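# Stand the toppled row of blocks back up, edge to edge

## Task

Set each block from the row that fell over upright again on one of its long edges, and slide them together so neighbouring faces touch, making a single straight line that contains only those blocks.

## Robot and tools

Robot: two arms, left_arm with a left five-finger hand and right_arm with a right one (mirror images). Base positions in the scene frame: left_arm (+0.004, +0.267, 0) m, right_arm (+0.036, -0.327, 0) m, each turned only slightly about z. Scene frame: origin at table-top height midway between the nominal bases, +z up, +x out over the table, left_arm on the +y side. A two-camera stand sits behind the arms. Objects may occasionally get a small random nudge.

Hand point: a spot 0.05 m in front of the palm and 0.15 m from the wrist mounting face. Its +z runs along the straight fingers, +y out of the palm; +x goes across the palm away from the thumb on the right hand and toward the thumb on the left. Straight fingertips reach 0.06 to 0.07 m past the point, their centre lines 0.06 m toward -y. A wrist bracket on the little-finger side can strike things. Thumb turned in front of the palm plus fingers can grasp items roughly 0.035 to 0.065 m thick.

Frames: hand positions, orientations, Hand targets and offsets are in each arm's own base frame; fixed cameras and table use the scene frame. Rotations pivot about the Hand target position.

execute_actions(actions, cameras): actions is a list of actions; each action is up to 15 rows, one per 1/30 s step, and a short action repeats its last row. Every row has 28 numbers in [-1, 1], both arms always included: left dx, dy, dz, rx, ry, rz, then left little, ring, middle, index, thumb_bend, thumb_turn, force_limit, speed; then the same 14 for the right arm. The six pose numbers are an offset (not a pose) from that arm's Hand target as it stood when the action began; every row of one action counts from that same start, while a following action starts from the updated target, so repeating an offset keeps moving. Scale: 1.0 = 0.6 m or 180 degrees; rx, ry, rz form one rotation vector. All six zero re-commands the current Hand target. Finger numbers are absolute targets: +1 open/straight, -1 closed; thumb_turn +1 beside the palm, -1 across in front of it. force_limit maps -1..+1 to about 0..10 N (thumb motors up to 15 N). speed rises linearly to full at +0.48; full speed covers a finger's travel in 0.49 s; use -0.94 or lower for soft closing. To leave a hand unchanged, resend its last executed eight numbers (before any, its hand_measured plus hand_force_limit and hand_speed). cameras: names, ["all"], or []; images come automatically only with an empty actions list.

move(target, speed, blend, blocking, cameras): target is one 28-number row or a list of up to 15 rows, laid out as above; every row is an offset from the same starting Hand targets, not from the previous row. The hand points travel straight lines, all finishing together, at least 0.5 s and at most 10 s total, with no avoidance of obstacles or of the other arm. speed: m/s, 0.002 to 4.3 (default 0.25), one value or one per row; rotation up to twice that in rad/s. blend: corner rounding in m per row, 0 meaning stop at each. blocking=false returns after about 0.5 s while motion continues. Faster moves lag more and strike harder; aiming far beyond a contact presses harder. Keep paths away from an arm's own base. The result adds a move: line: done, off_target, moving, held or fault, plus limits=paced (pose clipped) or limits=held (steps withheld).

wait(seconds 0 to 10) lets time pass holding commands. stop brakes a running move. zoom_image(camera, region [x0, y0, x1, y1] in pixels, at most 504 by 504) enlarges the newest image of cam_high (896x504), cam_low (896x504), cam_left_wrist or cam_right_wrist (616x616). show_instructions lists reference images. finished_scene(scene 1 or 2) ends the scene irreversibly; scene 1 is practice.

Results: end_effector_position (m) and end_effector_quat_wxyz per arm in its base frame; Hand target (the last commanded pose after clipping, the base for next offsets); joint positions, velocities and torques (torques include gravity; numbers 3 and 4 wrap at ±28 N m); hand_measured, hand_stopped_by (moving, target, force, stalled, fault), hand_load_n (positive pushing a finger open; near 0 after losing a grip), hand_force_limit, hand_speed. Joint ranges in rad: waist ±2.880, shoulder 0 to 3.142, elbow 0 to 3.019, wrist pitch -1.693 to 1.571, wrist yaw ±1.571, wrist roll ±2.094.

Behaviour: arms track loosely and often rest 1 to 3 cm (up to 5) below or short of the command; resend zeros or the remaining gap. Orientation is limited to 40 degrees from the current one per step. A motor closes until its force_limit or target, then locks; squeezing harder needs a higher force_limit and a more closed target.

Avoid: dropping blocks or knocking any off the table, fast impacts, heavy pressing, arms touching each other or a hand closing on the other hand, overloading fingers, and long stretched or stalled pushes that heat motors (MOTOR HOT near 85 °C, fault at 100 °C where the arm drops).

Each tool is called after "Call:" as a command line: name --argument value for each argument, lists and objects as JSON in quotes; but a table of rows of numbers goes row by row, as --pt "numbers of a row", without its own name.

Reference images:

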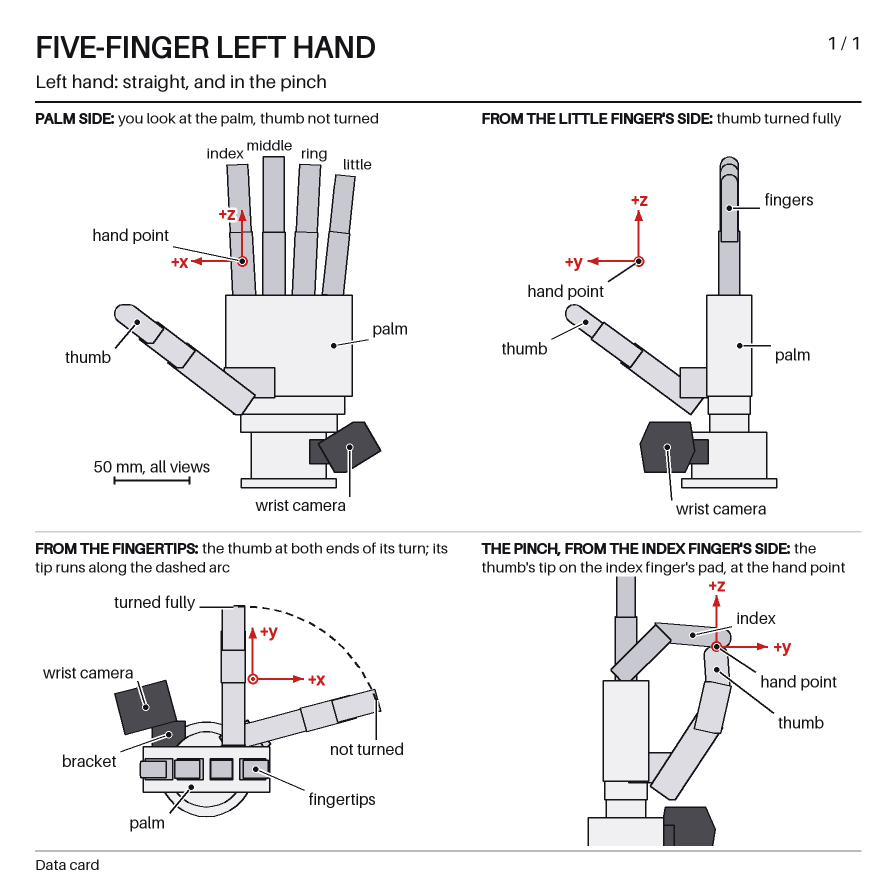

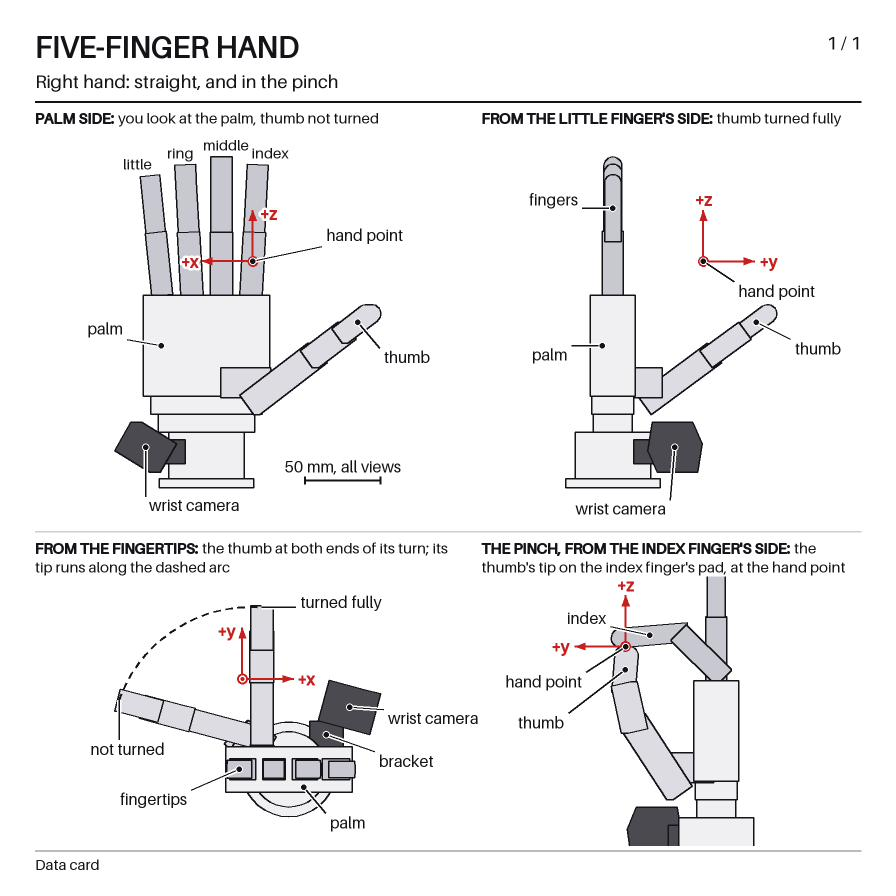

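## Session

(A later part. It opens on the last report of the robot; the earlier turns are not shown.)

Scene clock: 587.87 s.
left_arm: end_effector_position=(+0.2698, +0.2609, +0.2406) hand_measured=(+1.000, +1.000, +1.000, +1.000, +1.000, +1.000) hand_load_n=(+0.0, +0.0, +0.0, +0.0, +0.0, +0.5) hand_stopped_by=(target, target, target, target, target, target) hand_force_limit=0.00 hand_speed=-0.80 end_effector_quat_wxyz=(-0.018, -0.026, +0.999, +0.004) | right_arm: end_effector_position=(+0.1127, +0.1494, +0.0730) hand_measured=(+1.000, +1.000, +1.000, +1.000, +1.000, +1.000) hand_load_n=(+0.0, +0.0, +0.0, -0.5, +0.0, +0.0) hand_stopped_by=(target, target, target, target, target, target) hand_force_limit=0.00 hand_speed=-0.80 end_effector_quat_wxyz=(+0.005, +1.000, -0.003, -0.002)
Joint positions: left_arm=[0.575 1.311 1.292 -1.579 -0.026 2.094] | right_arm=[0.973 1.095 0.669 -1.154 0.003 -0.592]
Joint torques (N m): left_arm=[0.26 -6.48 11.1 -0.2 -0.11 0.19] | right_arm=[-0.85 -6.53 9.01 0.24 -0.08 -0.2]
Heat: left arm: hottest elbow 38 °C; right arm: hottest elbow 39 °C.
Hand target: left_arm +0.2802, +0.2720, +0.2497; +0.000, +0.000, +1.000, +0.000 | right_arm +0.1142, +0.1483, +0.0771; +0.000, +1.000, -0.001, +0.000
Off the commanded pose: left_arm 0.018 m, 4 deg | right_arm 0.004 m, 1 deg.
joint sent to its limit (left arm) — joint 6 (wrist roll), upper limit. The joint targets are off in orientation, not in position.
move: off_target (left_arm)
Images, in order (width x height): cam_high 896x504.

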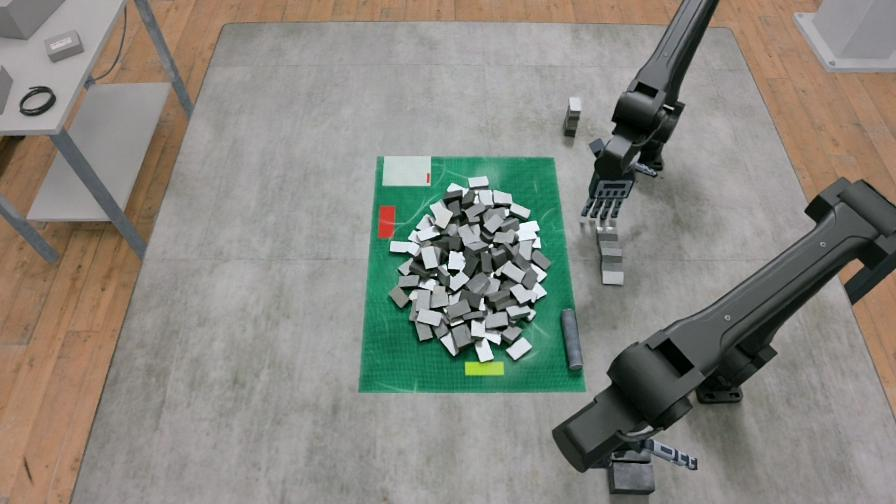

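Call:
move --target '[0,0,0,0,0,0,1,1,1,1,1,1,0.0,-0.8,-0.007,0,0,0,0,0,1,1,0.55,1,1,1,0.0,0.0]' --speed 0.05 --cameras '[]'

Call:
move --target '[0,0,0,0,0,0,1,1,1,1,1,1,0.0,-0.8,0,0.02,-0.007,0,0,0,1,1,0.55,1,1,1,0.0,0.0]' --speed 0.05 --cameras '["cam_high"]'

Call:
zoom_image --camera "cam_high" --region '[560, 190, 660, 300]'

Scene clock: 608.87 s.
left_arm: end_effector_position=(+0.2698, +0.2609, +0.2406) hand_measured=(+1.000, +1.000, +1.000, +1.000, +1.000, +1.000) hand_load_n=(+0.0, +0.0, +0.0, +0.0, -0.5, +0.0) hand_stopped_by=(target, target, target, target, target, target) hand_force_limit=0.00 hand_speed=-0.80 end_effector_quat_wxyz=(-0.018, -0.026, +0.999, +0.004) | right_arm: end_effector_position=(+0.1124, +0.1491, +0.0741) hand_measured=(+1.000, +1.000, +0.550, +1.000, +1.000, +1.000) hand_load_n=(+0.0, +0.0, +0.0, +0.0, +0.0, +0.0) hand_stopped_by=(target, target, target, target, target, target) hand_force_limit=0.00 hand_speed=0.00 end_effector_quat_wxyz=(+0.003, +1.000, -0.002, -0.001)
Joint positions: left_arm=[0.575 1.311 1.292 -1.579 -0.026 2.094] | right_arm=[0.973 1.089 0.669 -1.157 0.002 -0.593]
Joint torques (N m): left_arm=[0.26 -6.42 11.1 -0.2 -0.11 0.19] | right_arm=[-1.61 -6.83 8.61 0.36 -0.04 -0.02]
Heat: left arm: hottest elbow 38 °C; right arm: hottest elbow 39 °C.
Hand target: left_arm +0.2802, +0.2720, +0.2497; +0.000, +0.000, +1.000, +0.000 | right_arm +0.1099, +0.1483, +0.0771; +0.000, +1.000, -0.001, -0.001
Off the commanded pose: left_arm 0.018 m, 4 deg | right_arm 0.004 m, 0 deg.
joint sent to its limit (left arm) — joint 6 (wrist roll), upper limit. The joint targets are off in orientation, not in position.
move: off_target (left_arm)
No camera images: "cameras" was empty.

Scene clock: 609.83 s.
left_arm: end_effector_position=(+0.2698, +0.2609, +0.2406) hand_measured=(+1.000, +1.000, +1.000, +1.000, +1.000, +1.000) hand_load_n=(+0.0, +0.0, +0.0, +0.0, +0.0, +0.0) hand_stopped_by=(target, target, target, target, target, target) hand_force_limit=0.00 hand_speed=-0.80 end_effector_quat_wxyz=(-0.018, -0.026, +0.999, +0.004) | right_arm: end_effector_position=(+0.1087, +0.1528, +0.0734) hand_measured=(+1.000, +1.000, +0.550, +1.000, +1.000, +1.000) hand_load_n=(+0.0, +0.0, +0.0, +0.0, +0.0, +0.0) hand_stopped_by=(target, target, target, target, target, target) hand_force_limit=0.00 hand_speed=0.00 end_effector_quat_wxyz=(+0.003, +1.000, +0.001, -0.001)
Joint positions: left_arm=[0.575 1.311 1.292 -1.579 -0.026 2.094] | right_arm=[0.995 1.092 0.669 -1.153 0.002 -0.579]
Joint torques (N m): left_arm=[0.32 -6.48 11.08 -0.2 -0.11 0.19] | right_arm=[-0.91 -4.95 9.58 0.55 -0.03 0.07]
Heat: left arm: hottest elbow 38 °C; right arm: hottest elbow 39 °C.
Hand target: left_arm +0.2802, +0.2720, +0.2497; +0.000, +0.000, +1.000, +0.000 | right_arm +0.1099, +0.1603, +0.0728; +0.000, +1.000, -0.001, -0.001
Off the commanded pose: left_arm 0.018 m, 4 deg | right_arm 0.008 m, 0 deg.
joint sent to its limit (left arm) — joint 6 (wrist roll), upper limit. The joint targets are off in orientation, not in position.
move: off_target (left_arm)
Images, in order (width x height): cam_high 896x504.

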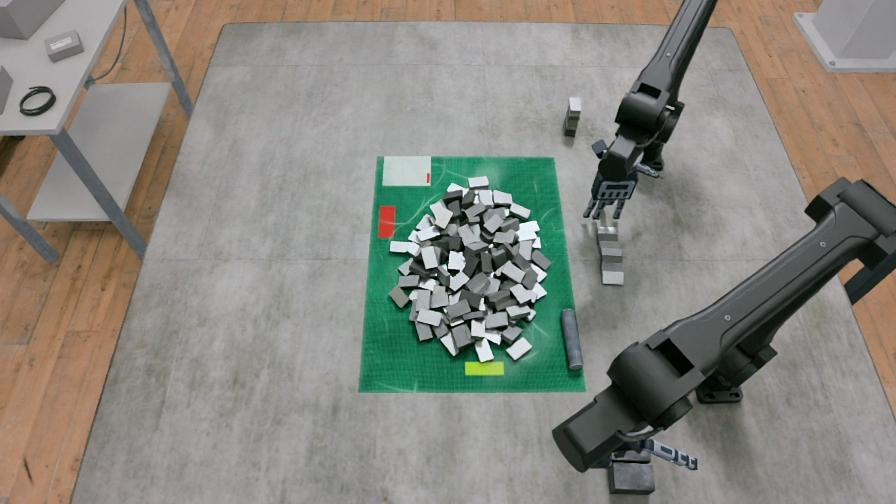

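Scaled by 4.582 from the camera's 896x504 image, which has a finer 1280x720 frame.

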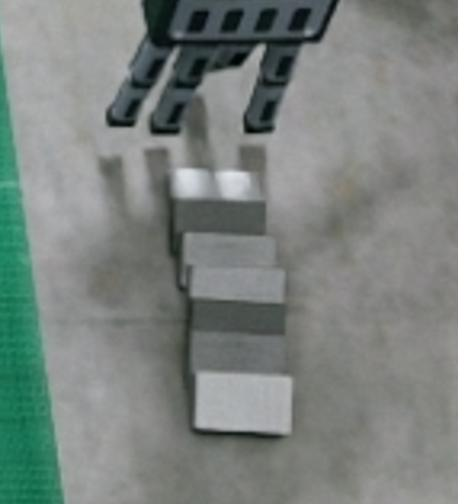

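Call:
move --target '[0,0,0,0,0,0,1,1,1,1,1,1,0.0,-0.8,0.001,0.05,-0.006,0,0,0,1,1,0.55,1,1,1,0.0,0.0]' --speed 0.04 --cameras '["cam_high"]'

Call:
zoom_image --camera "cam_high" --region '[560, 190, 660, 300]'

Scene clock: 616.87 s.
left_arm: end_effector_position=(+0.2698, +0.2609, +0.2406) hand_measured=(+1.000, +1.000, +1.000, +1.000, +1.000, +1.000) hand_load_n=(+0.0, +0.0, +0.0, +0.0, +0.0, +0.0) hand_stopped_by=(target, target, target, target, target, target) hand_force_limit=0.00 hand_speed=-0.80 end_effector_quat_wxyz=(-0.018, -0.026, +0.999, +0.004) | right_arm: end_effector_position=(+0.1029, +0.1686, +0.0654) hand_measured=(+1.000, +1.000, +0.550, +1.000, +1.000, +1.000) hand_load_n=(+0.0, -3.5, +0.0, +0.0, -0.5, +0.0) hand_stopped_by=(target, target, target, target, target, target) hand_force_limit=0.00 hand_speed=0.00 end_effector_quat_wxyz=(+0.017, +1.000, -0.001, -0.008)
Joint positions: left_arm=[0.575 1.311 1.292 -1.579 -0.026 2.094] | right_arm=[1.045 1.167 0.692 -1.134 0.003 -0.523]
Joint torques (N m): left_arm=[0.26 -6.48 11.08 -0.18 -0.11 0.19] | right_arm=[0.15 -4.72 11.45 1.36 -0.11 0.09]
Heat: left arm: hottest elbow 39 °C; right arm: hottest elbow 39 °C.
Hand target: left_arm +0.2802, +0.2720, +0.2497; +0.000, +0.000, +1.000, +0.000 | right_arm +0.1105, +0.1902, +0.0692; +0.000, +1.000, -0.001, +0.000
Off the commanded pose: left_arm 0.018 m, 4 deg | right_arm 0.023 m, 2 deg.
joint sent to its limit (left arm) — joint 6 (wrist roll), upper limit. The joint targets are off in orientation, not in position.
move: off_target (left_arm, right_arm)
Images, in order (width x height): cam_high 896x504.

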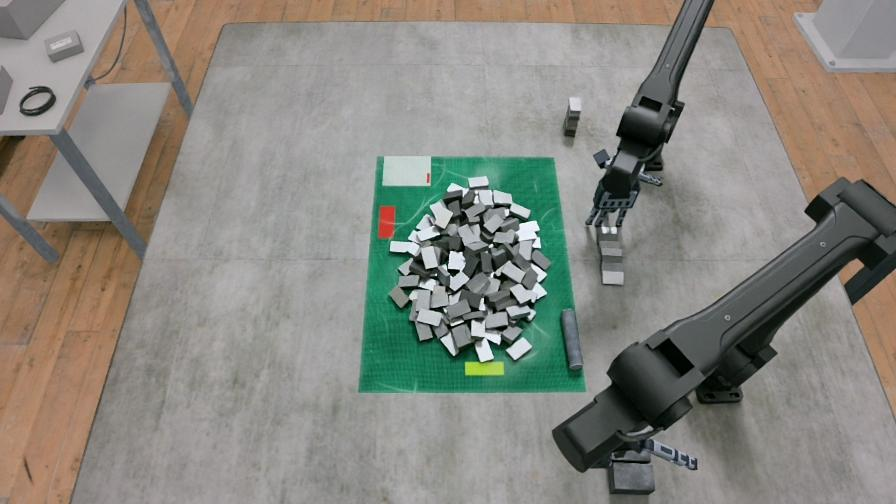

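Scaled by 4.582 from the camera's 896x504 image, which has a finer 1280x720 frame.

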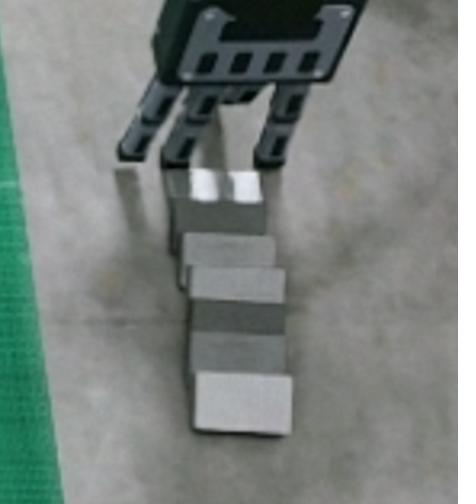

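Call:
move --target '[0,0,0,0,0,0,1,1,1,1,1,1,0.0,-0.8,0.007,-0.01,0.015,0,0,0,1,1,0.55,1,1,1,0.0,0.0]' --speed 0.04 --cameras '["cam_high"]'

Call:
zoom_image --camera "cam_high" --region '[560, 190, 660, 300]'

Scene clock: 621.67 s.
left_arm: end_effector_position=(+0.2698, +0.2609, +0.2406) hand_measured=(+1.000, +1.000, +1.000, +1.000, +1.000, +1.000) hand_load_n=(+0.0, +0.0, +0.0, -0.5, +0.0, +0.0) hand_stopped_by=(target, target, target, target, target, target) hand_force_limit=0.00 hand_speed=-0.80 end_effector_quat_wxyz=(-0.018, -0.026, +0.999, +0.004) | right_arm: end_effector_position=(+0.1048, +0.1714, +0.0674) hand_measured=(+1.000, +1.000, +0.550, +1.000, +1.000, +1.000) hand_load_n=(+0.0, +0.0, +0.0, +0.0, +0.0, +0.0) hand_stopped_by=(target, target, target, target, target, target) hand_force_limit=0.00 hand_speed=0.00 end_effector_quat_wxyz=(+0.014, +1.000, -0.002, -0.007)
Joint positions: left_arm=[0.575 1.311 1.292 -1.579 -0.026 2.094] | right_arm=[1.043 1.167 0.7 -1.134 0.002 -0.524]
Joint torques (N m): left_arm=[0.32 -6.48 11.1 -0.21 -0.11 0.19] | right_arm=[-2.02 -6.48 11.7 0.25 0 -0.19]
Heat: left arm: hottest elbow 39 °C; right arm: hottest elbow 39 °C.
Hand target: left_arm +0.2802, +0.2720, +0.2497; +0.000, +0.000, +1.000, +0.000 | right_arm +0.1147, +0.1842, +0.0782; +0.000, +1.000, -0.001, -0.001
Off the commanded pose: left_arm 0.018 m, 4 deg | right_arm 0.020 m, 2 deg.
joint sent to its limit (left arm) — joint 6 (wrist roll), upper limit. The joint targets are off in orientation, not in position.
move: off_target (left_arm, right_arm)
Images, in order (width x height): cam_high 896x504.

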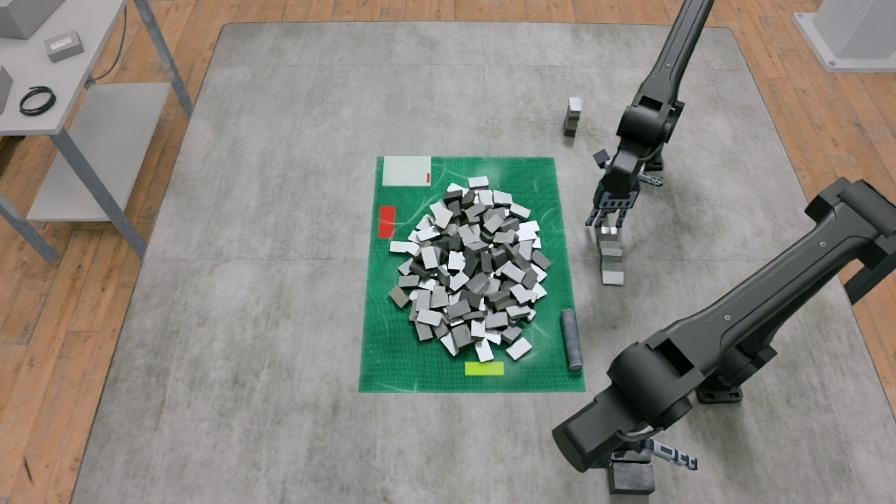

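Scaled by 4.582 from the camera's 896x504 image, which has a finer 1280x720 frame.

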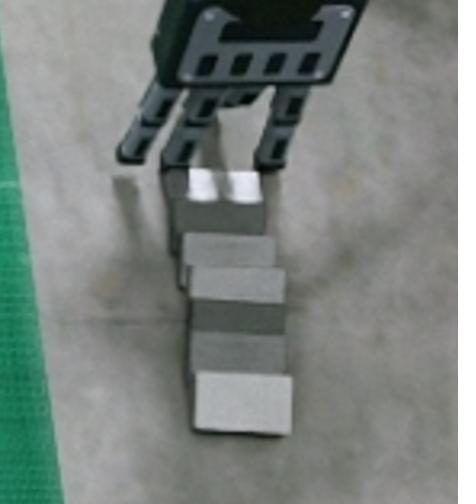

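Call:
move --target '[0,0,0,0,0,0,1,1,1,1,1,1,0.0,-0.8,-0.003,0.025,-0.006,0,0,0,1,1,0.55,1,1,1,0.0,0.0]' --speed 0.03 --cameras '["cam_high"]'

Call:
zoom_image --camera "cam_high" --region '[560, 190, 660, 300]'

Scene clock: 629.17 s.
left_arm: end_effector_position=(+0.2698, +0.2609, +0.2406) hand_measured=(+1.000, +1.000, +1.000, +1.000, +1.000, +1.000) hand_load_n=(+0.0, +0.0, +0.0, +0.0, +0.0, +0.0) hand_stopped_by=(target, target, target, target, target, target) hand_force_limit=0.00 hand_speed=-0.80 end_effector_quat_wxyz=(-0.018, -0.026, +0.999, +0.004) | right_arm: end_effector_position=(+0.1050, +0.1770, +0.0668) hand_measured=(+1.000, +1.000, +0.550, +1.000, +1.000, +1.000) hand_load_n=(+0.0, -1.5, +0.0, +0.0, +0.0, +0.0) hand_stopped_by=(target, target, target, target, target, target) hand_force_limit=0.00 hand_speed=0.00 end_effector_quat_wxyz=(+0.018, +1.000, -0.001, -0.009)
Joint positions: left_arm=[0.575 1.311 1.292 -1.579 -0.026 2.094] | right_arm=[1.054 1.192 0.715 -1.134 0.002 -0.516]
Joint torques (N m): left_arm=[0.32 -6.48 11.1 -0.18 -0.11 0.19] | right_arm=[0.5 -5.83 12.12 0.66 -0.07 0.02]
Heat: left arm: hottest elbow 39 °C; right arm: hottest elbow 39 °C.
Hand target: left_arm +0.2802, +0.2720, +0.2497; +0.000, +0.000, +1.000, +0.000 | right_arm +0.1129, +0.1992, +0.0746; +0.000, +1.000, -0.001, -0.001
Off the commanded pose: left_arm 0.018 m, 4 deg | right_arm 0.025 m, 2 deg.
joint sent to its limit (left arm) — joint 6 (wrist roll), upper limit. The joint targets are off in orientation, not in position.
move: off_target (left_arm, right_arm)
Images, in order (width x height): cam_high 896x504.

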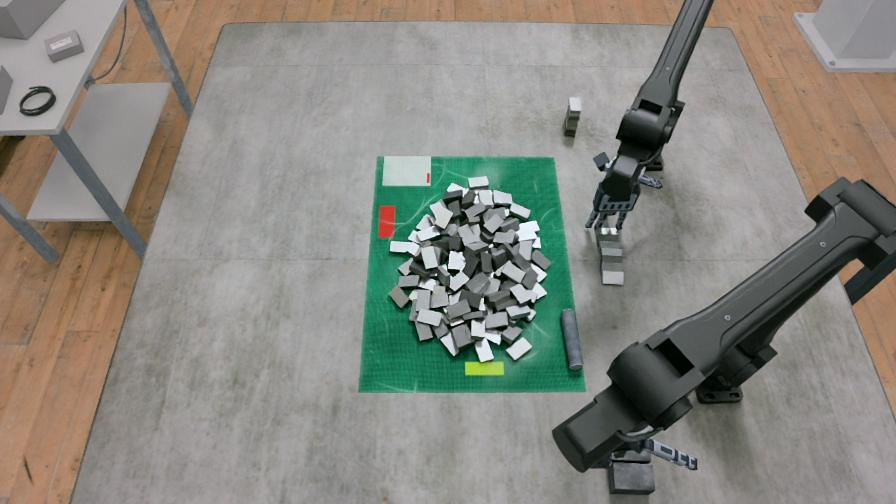

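Scaled by 4.582 from the camera's 896x504 image, which has a finer 1280x720 frame.

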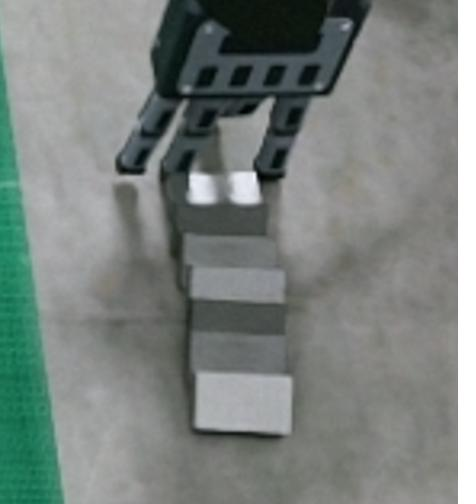

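Call:
move --target '[0,0,0,0,0,0,1,1,1,1,1,1,0.0,-0.8,0.003,0.025,0.0,0,0,0,1,1,0.55,1,1,1,0.0,0.0]' --speed 0.03 --cameras '["cam_high"]'

Call:
zoom_image --camera "cam_high" --region '[560, 190, 660, 300]'

Scene clock: 633.60 s.
left_arm: end_effector_position=(+0.2698, +0.2609, +0.2406) hand_measured=(+1.000, +1.000, +1.000, +1.000, +1.000, +1.000) hand_load_n=(+0.0, +0.0, +0.0, +0.0, +0.0, +0.0) hand_stopped_by=(target, target, target, target, target, target) hand_force_limit=0.00 hand_speed=-0.80 end_effector_quat_wxyz=(-0.018, -0.026, +0.999, +0.004) | right_arm: end_effector_position=(+0.1060, +0.1893, +0.0674) hand_measured=(+1.000, +1.000, +0.550, +1.000, +1.000, +1.000) hand_load_n=(+0.0, -2.0, +0.0, +0.0, +0.0, +0.0) hand_stopped_by=(target, target, target, target, target, target) hand_force_limit=0.00 hand_speed=0.00 end_effector_quat_wxyz=(+0.022, +1.000, -0.001, -0.011)
Joint positions: left_arm=[0.575 1.311 1.292 -1.579 -0.026 2.094] | right_arm=[1.072 1.231 0.745 -1.134 0.002 -0.497]
Joint torques (N m): left_arm=[0.32 -6.48 11.1 -0.2 -0.11 0.19] | right_arm=[-1.14 -6.3 12.07 1.11 -0.13 0.15]
Heat: left arm: hottest elbow 39 °C; right arm: hottest elbow 39 °C.
Hand target: left_arm +0.2802, +0.2720, +0.2497; +0.000, +0.000, +1.000, +0.000 | right_arm +0.1148, +0.2143, +0.0747; +0.000, +1.000, -0.001, +0.000
Off the commanded pose: left_arm 0.018 m, 4 deg | right_arm 0.027 m, 3 deg.
joint sent to its limit (left arm) — joint 6 (wrist roll), upper limit. The joint targets are off in orientation, not in position.
move: off_target (left_arm, right_arm)
Images, in order (width x height): cam_high 896x504.

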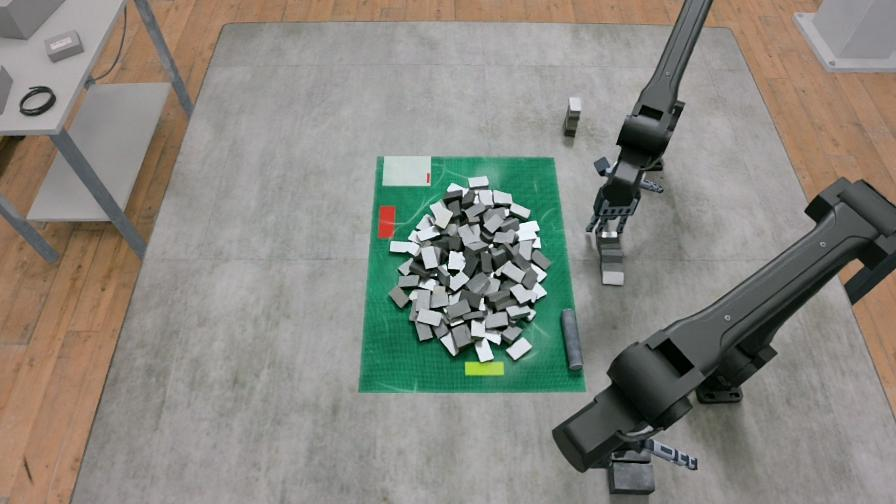

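Scaled by 4.582 from the camera's 896x504 image, which has a finer 1280x720 frame.

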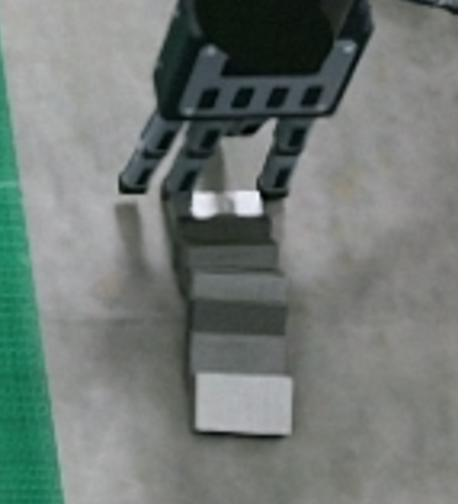

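Call:
move --target '[0,0,0,0,0,0,1,1,1,1,1,1,0.0,-0.8,0.002,0.025,0.0,0.015,0,0,1,1,0.55,1,1,1,0.0,0.0]' --speed 0.03 --cameras '["cam_high"]'

Call:
zoom_image --camera "cam_high" --region '[560, 190, 660, 300]'

Scene clock: 640.33 s.
left_arm: end_effector_position=(+0.2698, +0.2609, +0.2406) hand_measured=(+1.000, +1.000, +1.000, +1.000, +1.000, +1.000) hand_load_n=(+0.0, +0.0, -0.5, +0.0, +0.0, +0.0) hand_stopped_by=(target, target, target, target, target, target) hand_force_limit=0.00 hand_speed=-0.80 end_effector_quat_wxyz=(-0.018, -0.026, +0.999, +0.004) | right_arm: end_effector_position=(+0.1084, +0.2047, +0.0682) hand_measured=(+1.000, +1.000, +0.550, +1.000, +1.000, +1.000) hand_load_n=(+0.0, -1.5, +0.0, +0.0, +0.0, +0.0) hand_stopped_by=(target, target, target, target, target, target) hand_force_limit=0.00 hand_speed=0.00 end_effector_quat_wxyz=(-0.002, +1.000, -0.001, -0.008)
Joint positions: left_arm=[0.575 1.311 1.292 -1.579 -0.026 2.094] | right_arm=[1.077 1.233 0.759 -1.101 -0.017 -0.492]
Joint torques (N m): left_arm=[0.26 -6.48 11.1 -0.2 -0.11 0.19] | right_arm=[-0.21 -6.12 12.1 1.17 -0.21 0.02]
Heat: left arm: hottest elbow 39 °C; right arm: hottest elbow 39 °C.
Hand target: left_arm +0.2802, +0.2720, +0.2497; +0.000, +0.000, +1.000, +0.000 | right_arm +0.1159, +0.2292, +0.0746; -0.023, +1.000, -0.001, -0.001
Off the commanded pose: left_arm 0.018 m, 4 deg | right_arm 0.027 m, 3 deg.
joint sent to its limit (left arm) — joint 6 (wrist roll), upper limit. The joint targets are off in orientation, not in position.
move: off_target (left_arm, right_arm)
Images, in order (width x height): cam_high 896x504.

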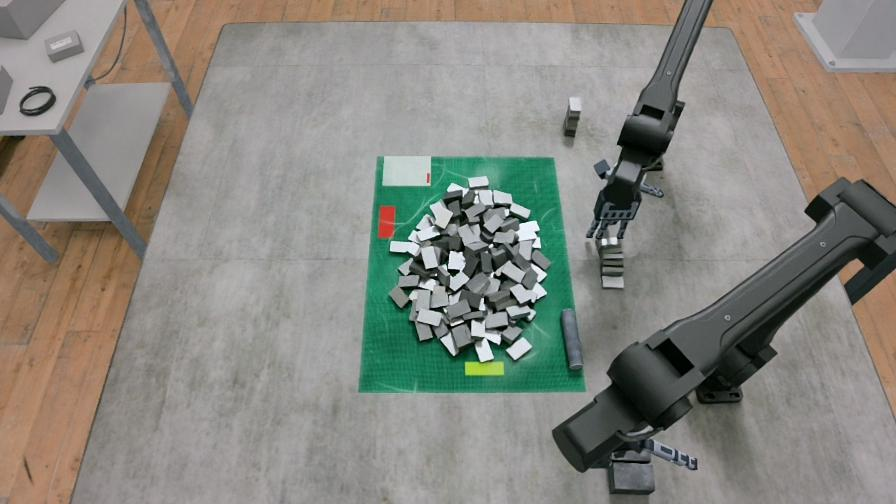

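Scaled by 4.582 from the camera's 896x504 image, which has a finer 1280x720 frame.

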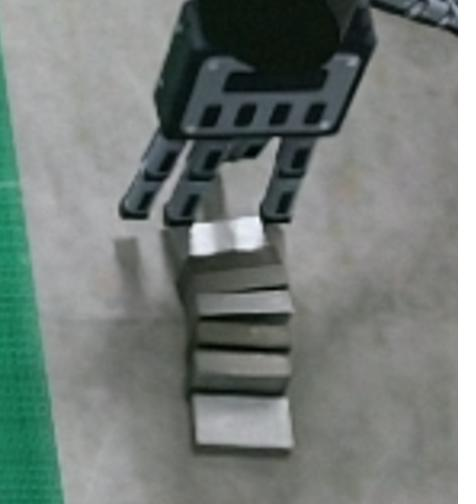

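Call:
move --target '[0,0,0,0,0,0,1,1,1,1,1,1,0.0,-0.8,0.0,0.02,0.0,0,0,0,1,1,0.55,1,1,1,0.0,0.0]' --speed 0.03 --cameras '["cam_high"]'

Call:
zoom_image --camera "cam_high" --region '[560, 190, 660, 300]'

Scene clock: 645.47 s.
left_arm: end_effector_position=(+0.2698, +0.2609, +0.2406) hand_measured=(+1.000, +1.000, +1.000, +1.000, +1.000, +1.000) hand_load_n=(+0.0, +0.0, +0.0, +0.0, +0.0, +0.0) hand_stopped_by=(target, target, target, target, target, target) hand_force_limit=0.00 hand_speed=-0.80 end_effector_quat_wxyz=(-0.018, -0.026, +0.999, +0.004) | right_arm: end_effector_position=(+0.1085, +0.2151, +0.0683) hand_measured=(+1.000, +1.000, +0.550, +1.000, +1.000, +1.000) hand_load_n=(+0.0, -2.5, +0.0, +0.0, +0.0, +0.0) hand_stopped_by=(target, target, target, target, target, target) hand_force_limit=0.00 hand_speed=0.00 end_effector_quat_wxyz=(-0.001, +1.000, -0.002, -0.009)
Joint positions: left_arm=[0.575 1.311 1.292 -1.579 -0.026 2.094] | right_arm=[1.093 1.261 0.783 -1.099 -0.017 -0.475]
Joint torques (N m): left_arm=[0.26 -6.42 11.1 -0.2 -0.11 0.18] | right_arm=[-0.21 -7.59 12.14 1.46 -0.2 0.06]
Heat: left arm: hottest elbow 39 °C; right arm: hottest elbow 40 °C.
Hand target: left_arm +0.2802, +0.2720, +0.2497; +0.000, +0.000, +1.000, +0.000 | right_arm +0.1159, +0.2411, +0.0746; -0.023, +1.000, -0.001, -0.001
Off the commanded pose: left_arm 0.018 m, 4 deg | right_arm 0.028 m, 3 deg.
joint sent to its limit (left arm) — joint 6 (wrist roll), upper limit. The joint targets are off in orientation, not in position.
move: off_target (left_arm, right_arm)
Images, in order (width x height): cam_high 896x504.

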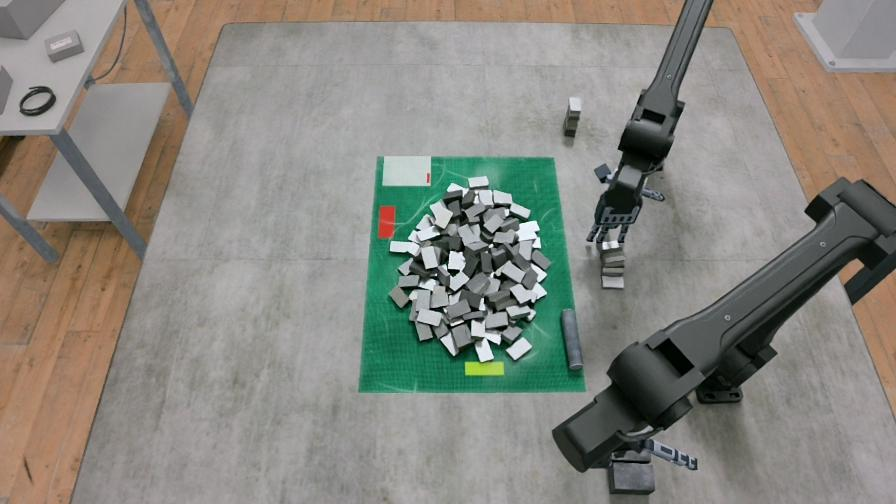

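Scaled by 4.582 from the camera's 896x504 image, which has a finer 1280x720 frame.

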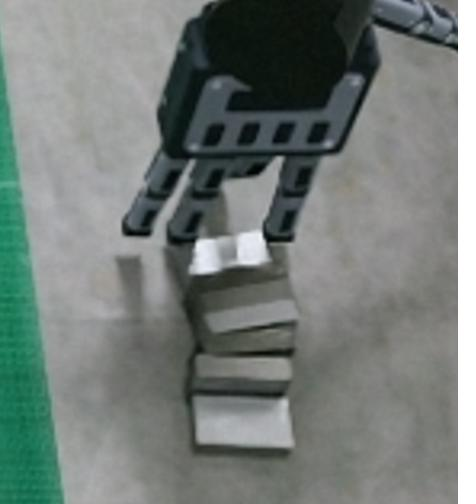

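Call:
zoom_image --camera "cam_high" --region '[590, 225, 640, 300]'

Scaled by 6.720 from the camera's 896x504 image, which has a finer 1280x720 frame.

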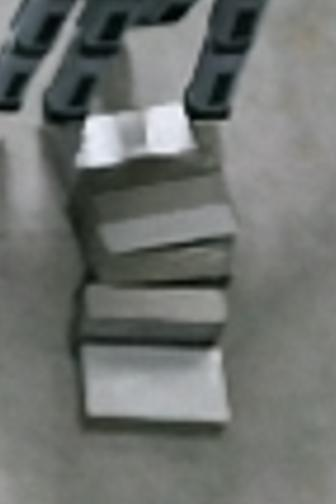

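Call:
move --pt "0 0 0 0 0 0 1 1 1 1 1 1 0.0 -0.8 0.0 -0.12 0.0 0 0 0 1 1 0.55 1 1 1 0.0 0.0" --pt "0 0 0 0 0 0 1 1 1 1 1 1 0.0 -0.8 0.0 -0.2 0.2 0 0 0 1 1 0.55 1 1 1 0.0 0.0" --speed 0.15 --blend 0.02 --cameras '["cam_high"]'

Call:
zoom_image --camera "cam_high" --region '[590, 225, 640, 300]'

Scene clock: 658.07 s.
left_arm: end_effector_position=(+0.2698, +0.2609, +0.2406) hand_measured=(+1.000, +1.000, +1.000, +1.000, +1.000, +1.000) hand_load_n=(+0.0, +0.0, +0.0, +0.0, +0.0, +0.0) hand_stopped_by=(target, target, target, target, target, target) hand_force_limit=0.00 hand_speed=-0.80 end_effector_quat_wxyz=(-0.018, -0.026, +0.999, +0.004) | right_arm: end_effector_position=(+0.1078, +0.1142, +0.1781) hand_measured=(+1.000, +1.000, +0.550, +1.000, +1.000, +1.000) hand_load_n=(+0.0, +0.0, +0.0, +0.5, -0.5, +0.0) hand_stopped_by=(target, target, target, target, target, target) hand_force_limit=0.00 hand_speed=0.00 end_effector_quat_wxyz=(-0.005, +1.000, -0.003, -0.014)
Joint positions: left_arm=[0.575 1.311 1.292 -1.579 -0.026 2.094] | right_arm=[0.875 0.913 0.846 -1.512 -0.028 -0.689]
Joint torques (N m): left_arm=[0.26 -6.48 11.1 -0.18 -0.11 0.19] | right_arm=[-1.73 -5.07 13.03 0.2 -0.1 -0.23]
Heat: left arm: hottest elbow 39 °C; right arm: hottest elbow 40 °C.
Hand target: left_arm +0.2802, +0.2720, +0.2497; +0.000, +0.000, +1.000, +0.000 | right_arm +0.1159, +0.1213, +0.1946; -0.024, +1.000, -0.001, -0.001
Off the commanded pose: left_arm 0.018 m, 4 deg | right_arm 0.020 m, 3 deg.
joint sent to its limit (left arm) — joint 6 (wrist roll), upper limit. The joint targets are off in orientation, not in position.
move: off_target (left_arm, right_arm)
Images, in order (width x height): cam_high 896x504.

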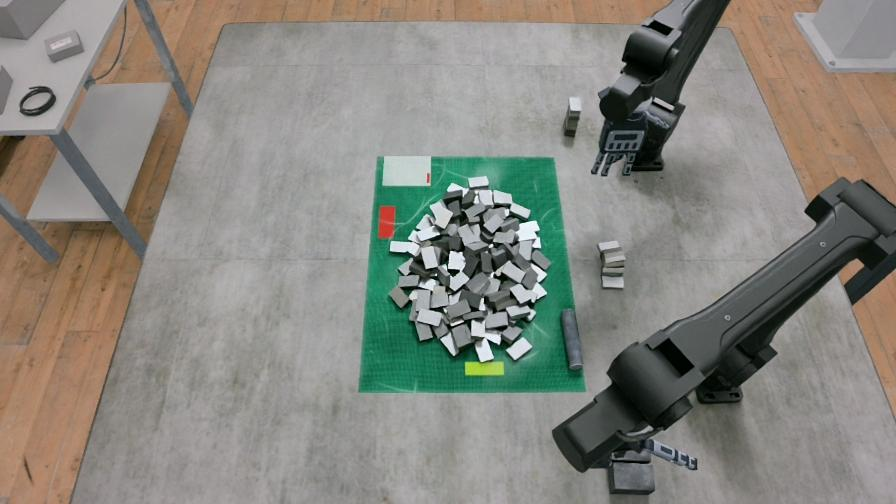

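Scaled by 6.720 from the camera's 896x504 image, which has a finer 1280x720 frame.

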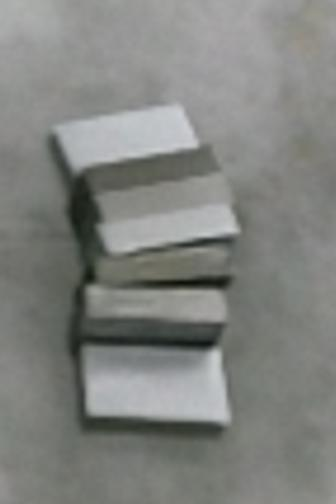

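Call:
move --target '[0,0,0,0,0,0,1,1,1,1,1,1,0.0,-0.8,-0.0315,0.156,0.01,0.1426,-0.15,0.1057,1,1,1,1,1,1,0.0,0.0]' --speed 0.2 --cameras '["cam_right_wrist"]'

Call:
zoom_image --camera "cam_right_wrist" --region '[250, 210, 370, 310]'

Scene clock: 671.57 s.
left_arm: end_effector_position=(+0.2698, +0.2609, +0.2406) hand_measured=(+1.000, +1.000, +1.000, +1.000, +1.000, +1.000) hand_load_n=(+0.0, +0.0, +0.0, +0.0, +0.0, -0.5) hand_stopped_by=(target, target, target, target, target, target) hand_force_limit=0.00 hand_speed=-0.80 end_effector_quat_wxyz=(-0.018, -0.026, +0.999, +0.004) | right_arm: end_effector_position=(+0.0982, +0.2110, +0.1969) hand_measured=(+1.000, +1.000, +1.000, +1.000, +1.000, +1.000) hand_load_n=(+0.0, +0.0, +0.0, +0.0, +0.0, +0.0) hand_stopped_by=(target, target, target, target, target, target) hand_force_limit=0.00 hand_speed=0.00 end_effector_quat_wxyz=(-0.228, +0.933, +0.170, +0.222)
Joint positions: left_arm=[0.575 1.311 1.292 -1.579 -0.026 2.094] | right_arm=[1.378 0.618 0.732 -1.077 0.236 -0.628]
Joint torques (N m): left_arm=[0.26 -6.42 11.1 -0.2 -0.11 0.19] | right_arm=[-0.21 -1.96 10.21 1.99 0.3 0.03]
Heat: left arm: hottest elbow 39 °C; right arm: hottest elbow 39 °C.
Hand target: left_arm +0.2802, +0.2720, +0.2497; +0.000, +0.000, +1.000, +0.000 | right_arm +0.0970, +0.2149, +0.2007; -0.241, +0.929, +0.167, +0.226
Off the commanded pose: left_arm 0.018 m, 4 deg | right_arm 0.006 m, 2 deg.
joint sent to its limit (left arm) — joint 6 (wrist roll), upper limit. The joint targets are off in orientation, not in position.
move: off_target (left_arm)
Images, in order (width x height): cam_right_wrist 616x616.

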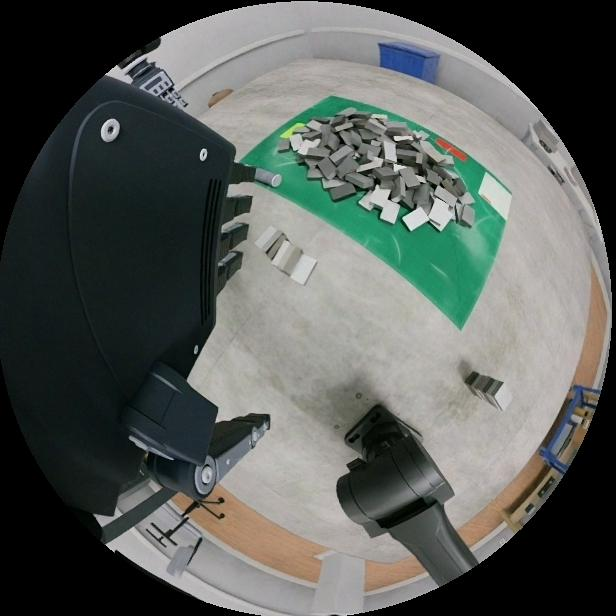

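Scaled by 4.200 from the camera's 616x616 image, which has a finer 880x880 frame.

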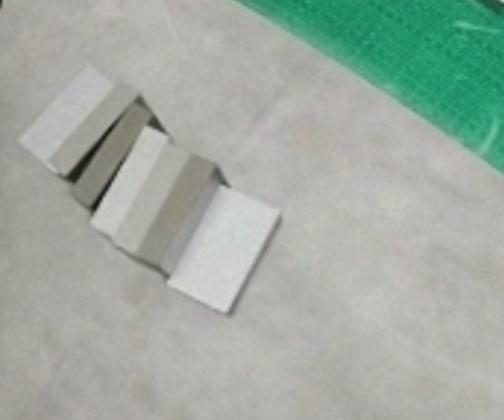

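Call:
move --target '[0,0,0,0,0,0,1,1,1,1,1,1,0.0,-0.8,0.05,0.133,-0.05,0,0,0,1,1,1,1,1,1,0.0,0.0]' --speed 0.2 --cameras '["cam_right_wrist"]'

Call:
zoom_image --camera "cam_right_wrist" --region '[240, 210, 400, 370]'

Scene clock: 731.83 s.
left_arm: end_effector_position=(+0.2698, +0.2609, +0.2406) hand_measured=(+1.000, +1.000, +1.000, +1.000, +1.000, +1.000) hand_load_n=(+0.0, +0.0, +0.0, +0.0, +0.0, -0.5) hand_stopped_by=(target, target, target, target, target, target) hand_force_limit=0.00 hand_speed=-0.80 end_effector_quat_wxyz=(-0.018, -0.026, +0.999, +0.004) | right_arm: end_effector_position=(+0.1212, +0.2833, +0.1605) hand_measured=(+1.000, +1.000, +1.000, +1.000, +1.000, +1.000) hand_load_n=(+0.0, +0.0, +0.0, +0.0, +0.0, +0.0) hand_stopped_by=(target, target, target, target, target, target) hand_force_limit=0.00 hand_speed=0.00 end_effector_quat_wxyz=(-0.230, +0.933, +0.167, +0.219)
Joint positions: left_arm=[0.575 1.311 1.292 -1.579 -0.026 2.094] | right_arm=[1.338 0.865 0.732 -0.821 0.209 -0.654]
Joint torques (N m): left_arm=[0.26 -6.48 11.1 -0.2 -0.11 0.18] | right_arm=[-1.9 -4.01 12.42 2.41 0.05 -0.18]
Heat: left arm: hottest elbow 40 °C; right arm: hottest elbow 40 °C.
Hand target: left_arm +0.2802, +0.2720, +0.2497; +0.000, +0.000, +1.000, +0.000 | right_arm +0.1269, +0.2946, +0.1707; -0.241, +0.929, +0.167, +0.226
Off the commanded pose: left_arm 0.018 m, 4 deg | right_arm 0.016 m, 2 deg.
joint sent to its limit (left arm) — joint 6 (wrist roll), upper limit. The joint targets are off in orientation, not in position.
move: off_target (left_arm, right_arm)
Images, in order (width x height): cam_right_wrist 616x616.

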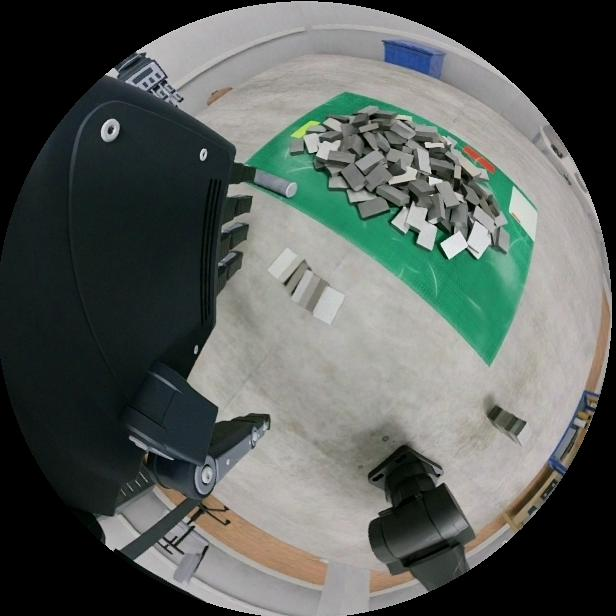

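Scaled by 3.150 from the camera's 616x616 image, which has a finer 880x880 frame.

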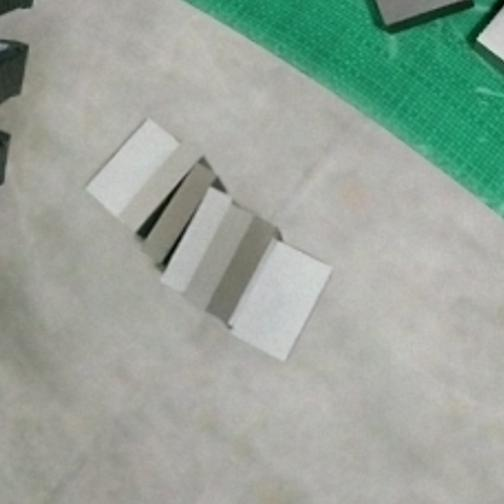

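Call:
execute_actions --actions '[]'

Scene clock: 751.93 s.
left_arm: end_effector_position=(+0.2698, +0.2609, +0.2406) hand_measured=(+1.000, +1.000, +1.000, +1.000, +1.000, +1.000) hand_load_n=(+0.0, +0.0, +0.0, +0.0, +0.0, +0.0) hand_stopped_by=(target, target, target, target, target, target) hand_force_limit=0.00 hand_speed=-0.80 end_effector_quat_wxyz=(-0.018, -0.026, +0.999, +0.004) | right_arm: end_effector_position=(+0.1212, +0.2834, +0.1606) hand_measured=(+1.000, +1.000, +1.000, +1.000, +1.000, +1.000) hand_load_n=(+0.0, +0.0, +0.0, +0.0, +0.0, +0.0) hand_stopped_by=(target, target, target, target, target, target) hand_force_limit=0.00 hand_speed=0.00 end_effector_quat_wxyz=(-0.231, +0.933, +0.167, +0.220)
Joint positions: left_arm=[0.575 1.311 1.292 -1.579 -0.026 2.094] | right_arm=[1.338 0.865 0.732 -0.82 0.209 -0.655]
Joint velocities: within noise
Joint torques (N m): left_arm=[0.26 -6.48 11.1 -0.2 -0.11 0.18] | right_arm=[-1.38 -2.73 12.55 2.09 0.11 -0.28]
Heat: left arm: hottest elbow 40 °C; right arm: hottest elbow 42 °C.
Hand target: left_arm +0.2802, +0.2720, +0.2497; +0.000, +0.000, +1.000, +0.000 | right_arm +0.1269, +0.2947, +0.1707; -0.241, +0.929, +0.167, +0.226
Off the commanded pose: left_arm 0.018 m, 4 deg | right_arm 0.016 m, 1 deg.

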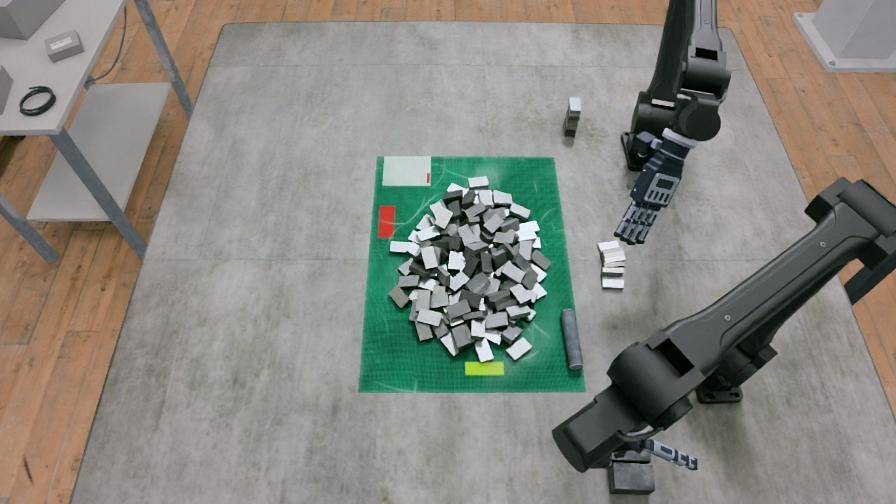

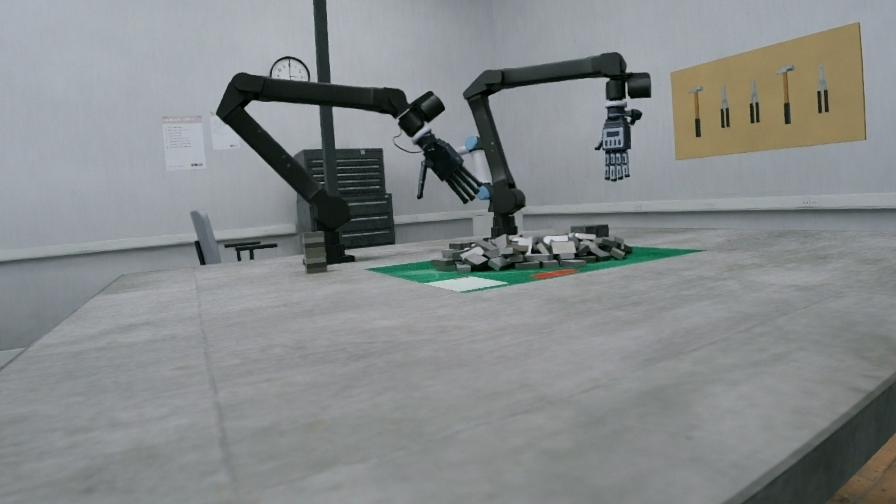

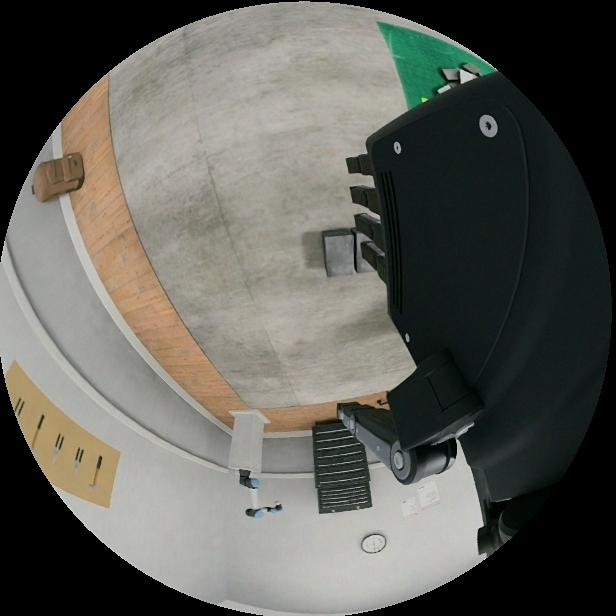

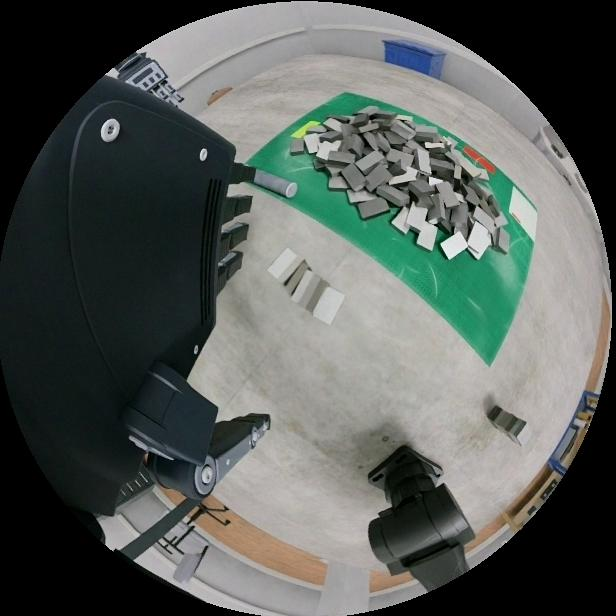

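Call:
zoom_image --camera "cam_high" --region '[560, 220, 660, 310]'

Call:
zoom_image --camera "cam_right_wrist" --region '[230, 220, 380, 350]'

Scaled by 5.040 from the camera's 896x504 image, which has a finer 1280x720 frame.

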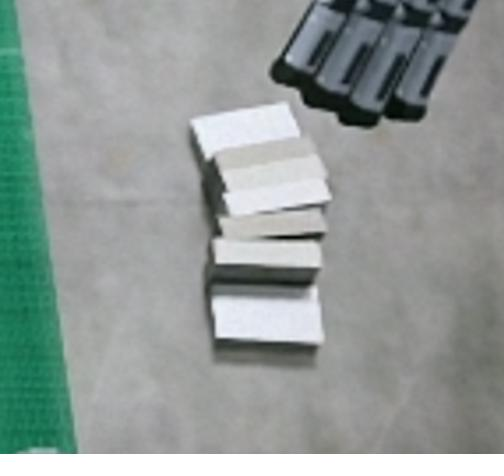

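Scaled by 3.360 from the camera's 616x616 image, which has a finer 880x880 frame.

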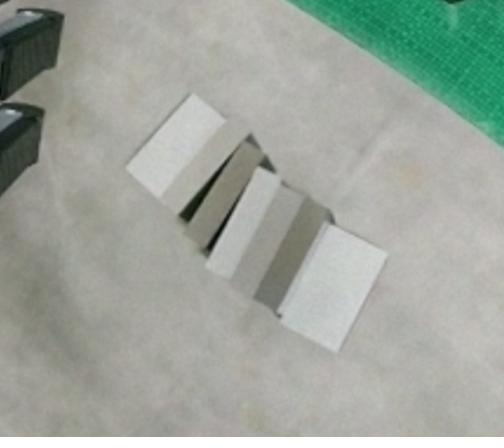

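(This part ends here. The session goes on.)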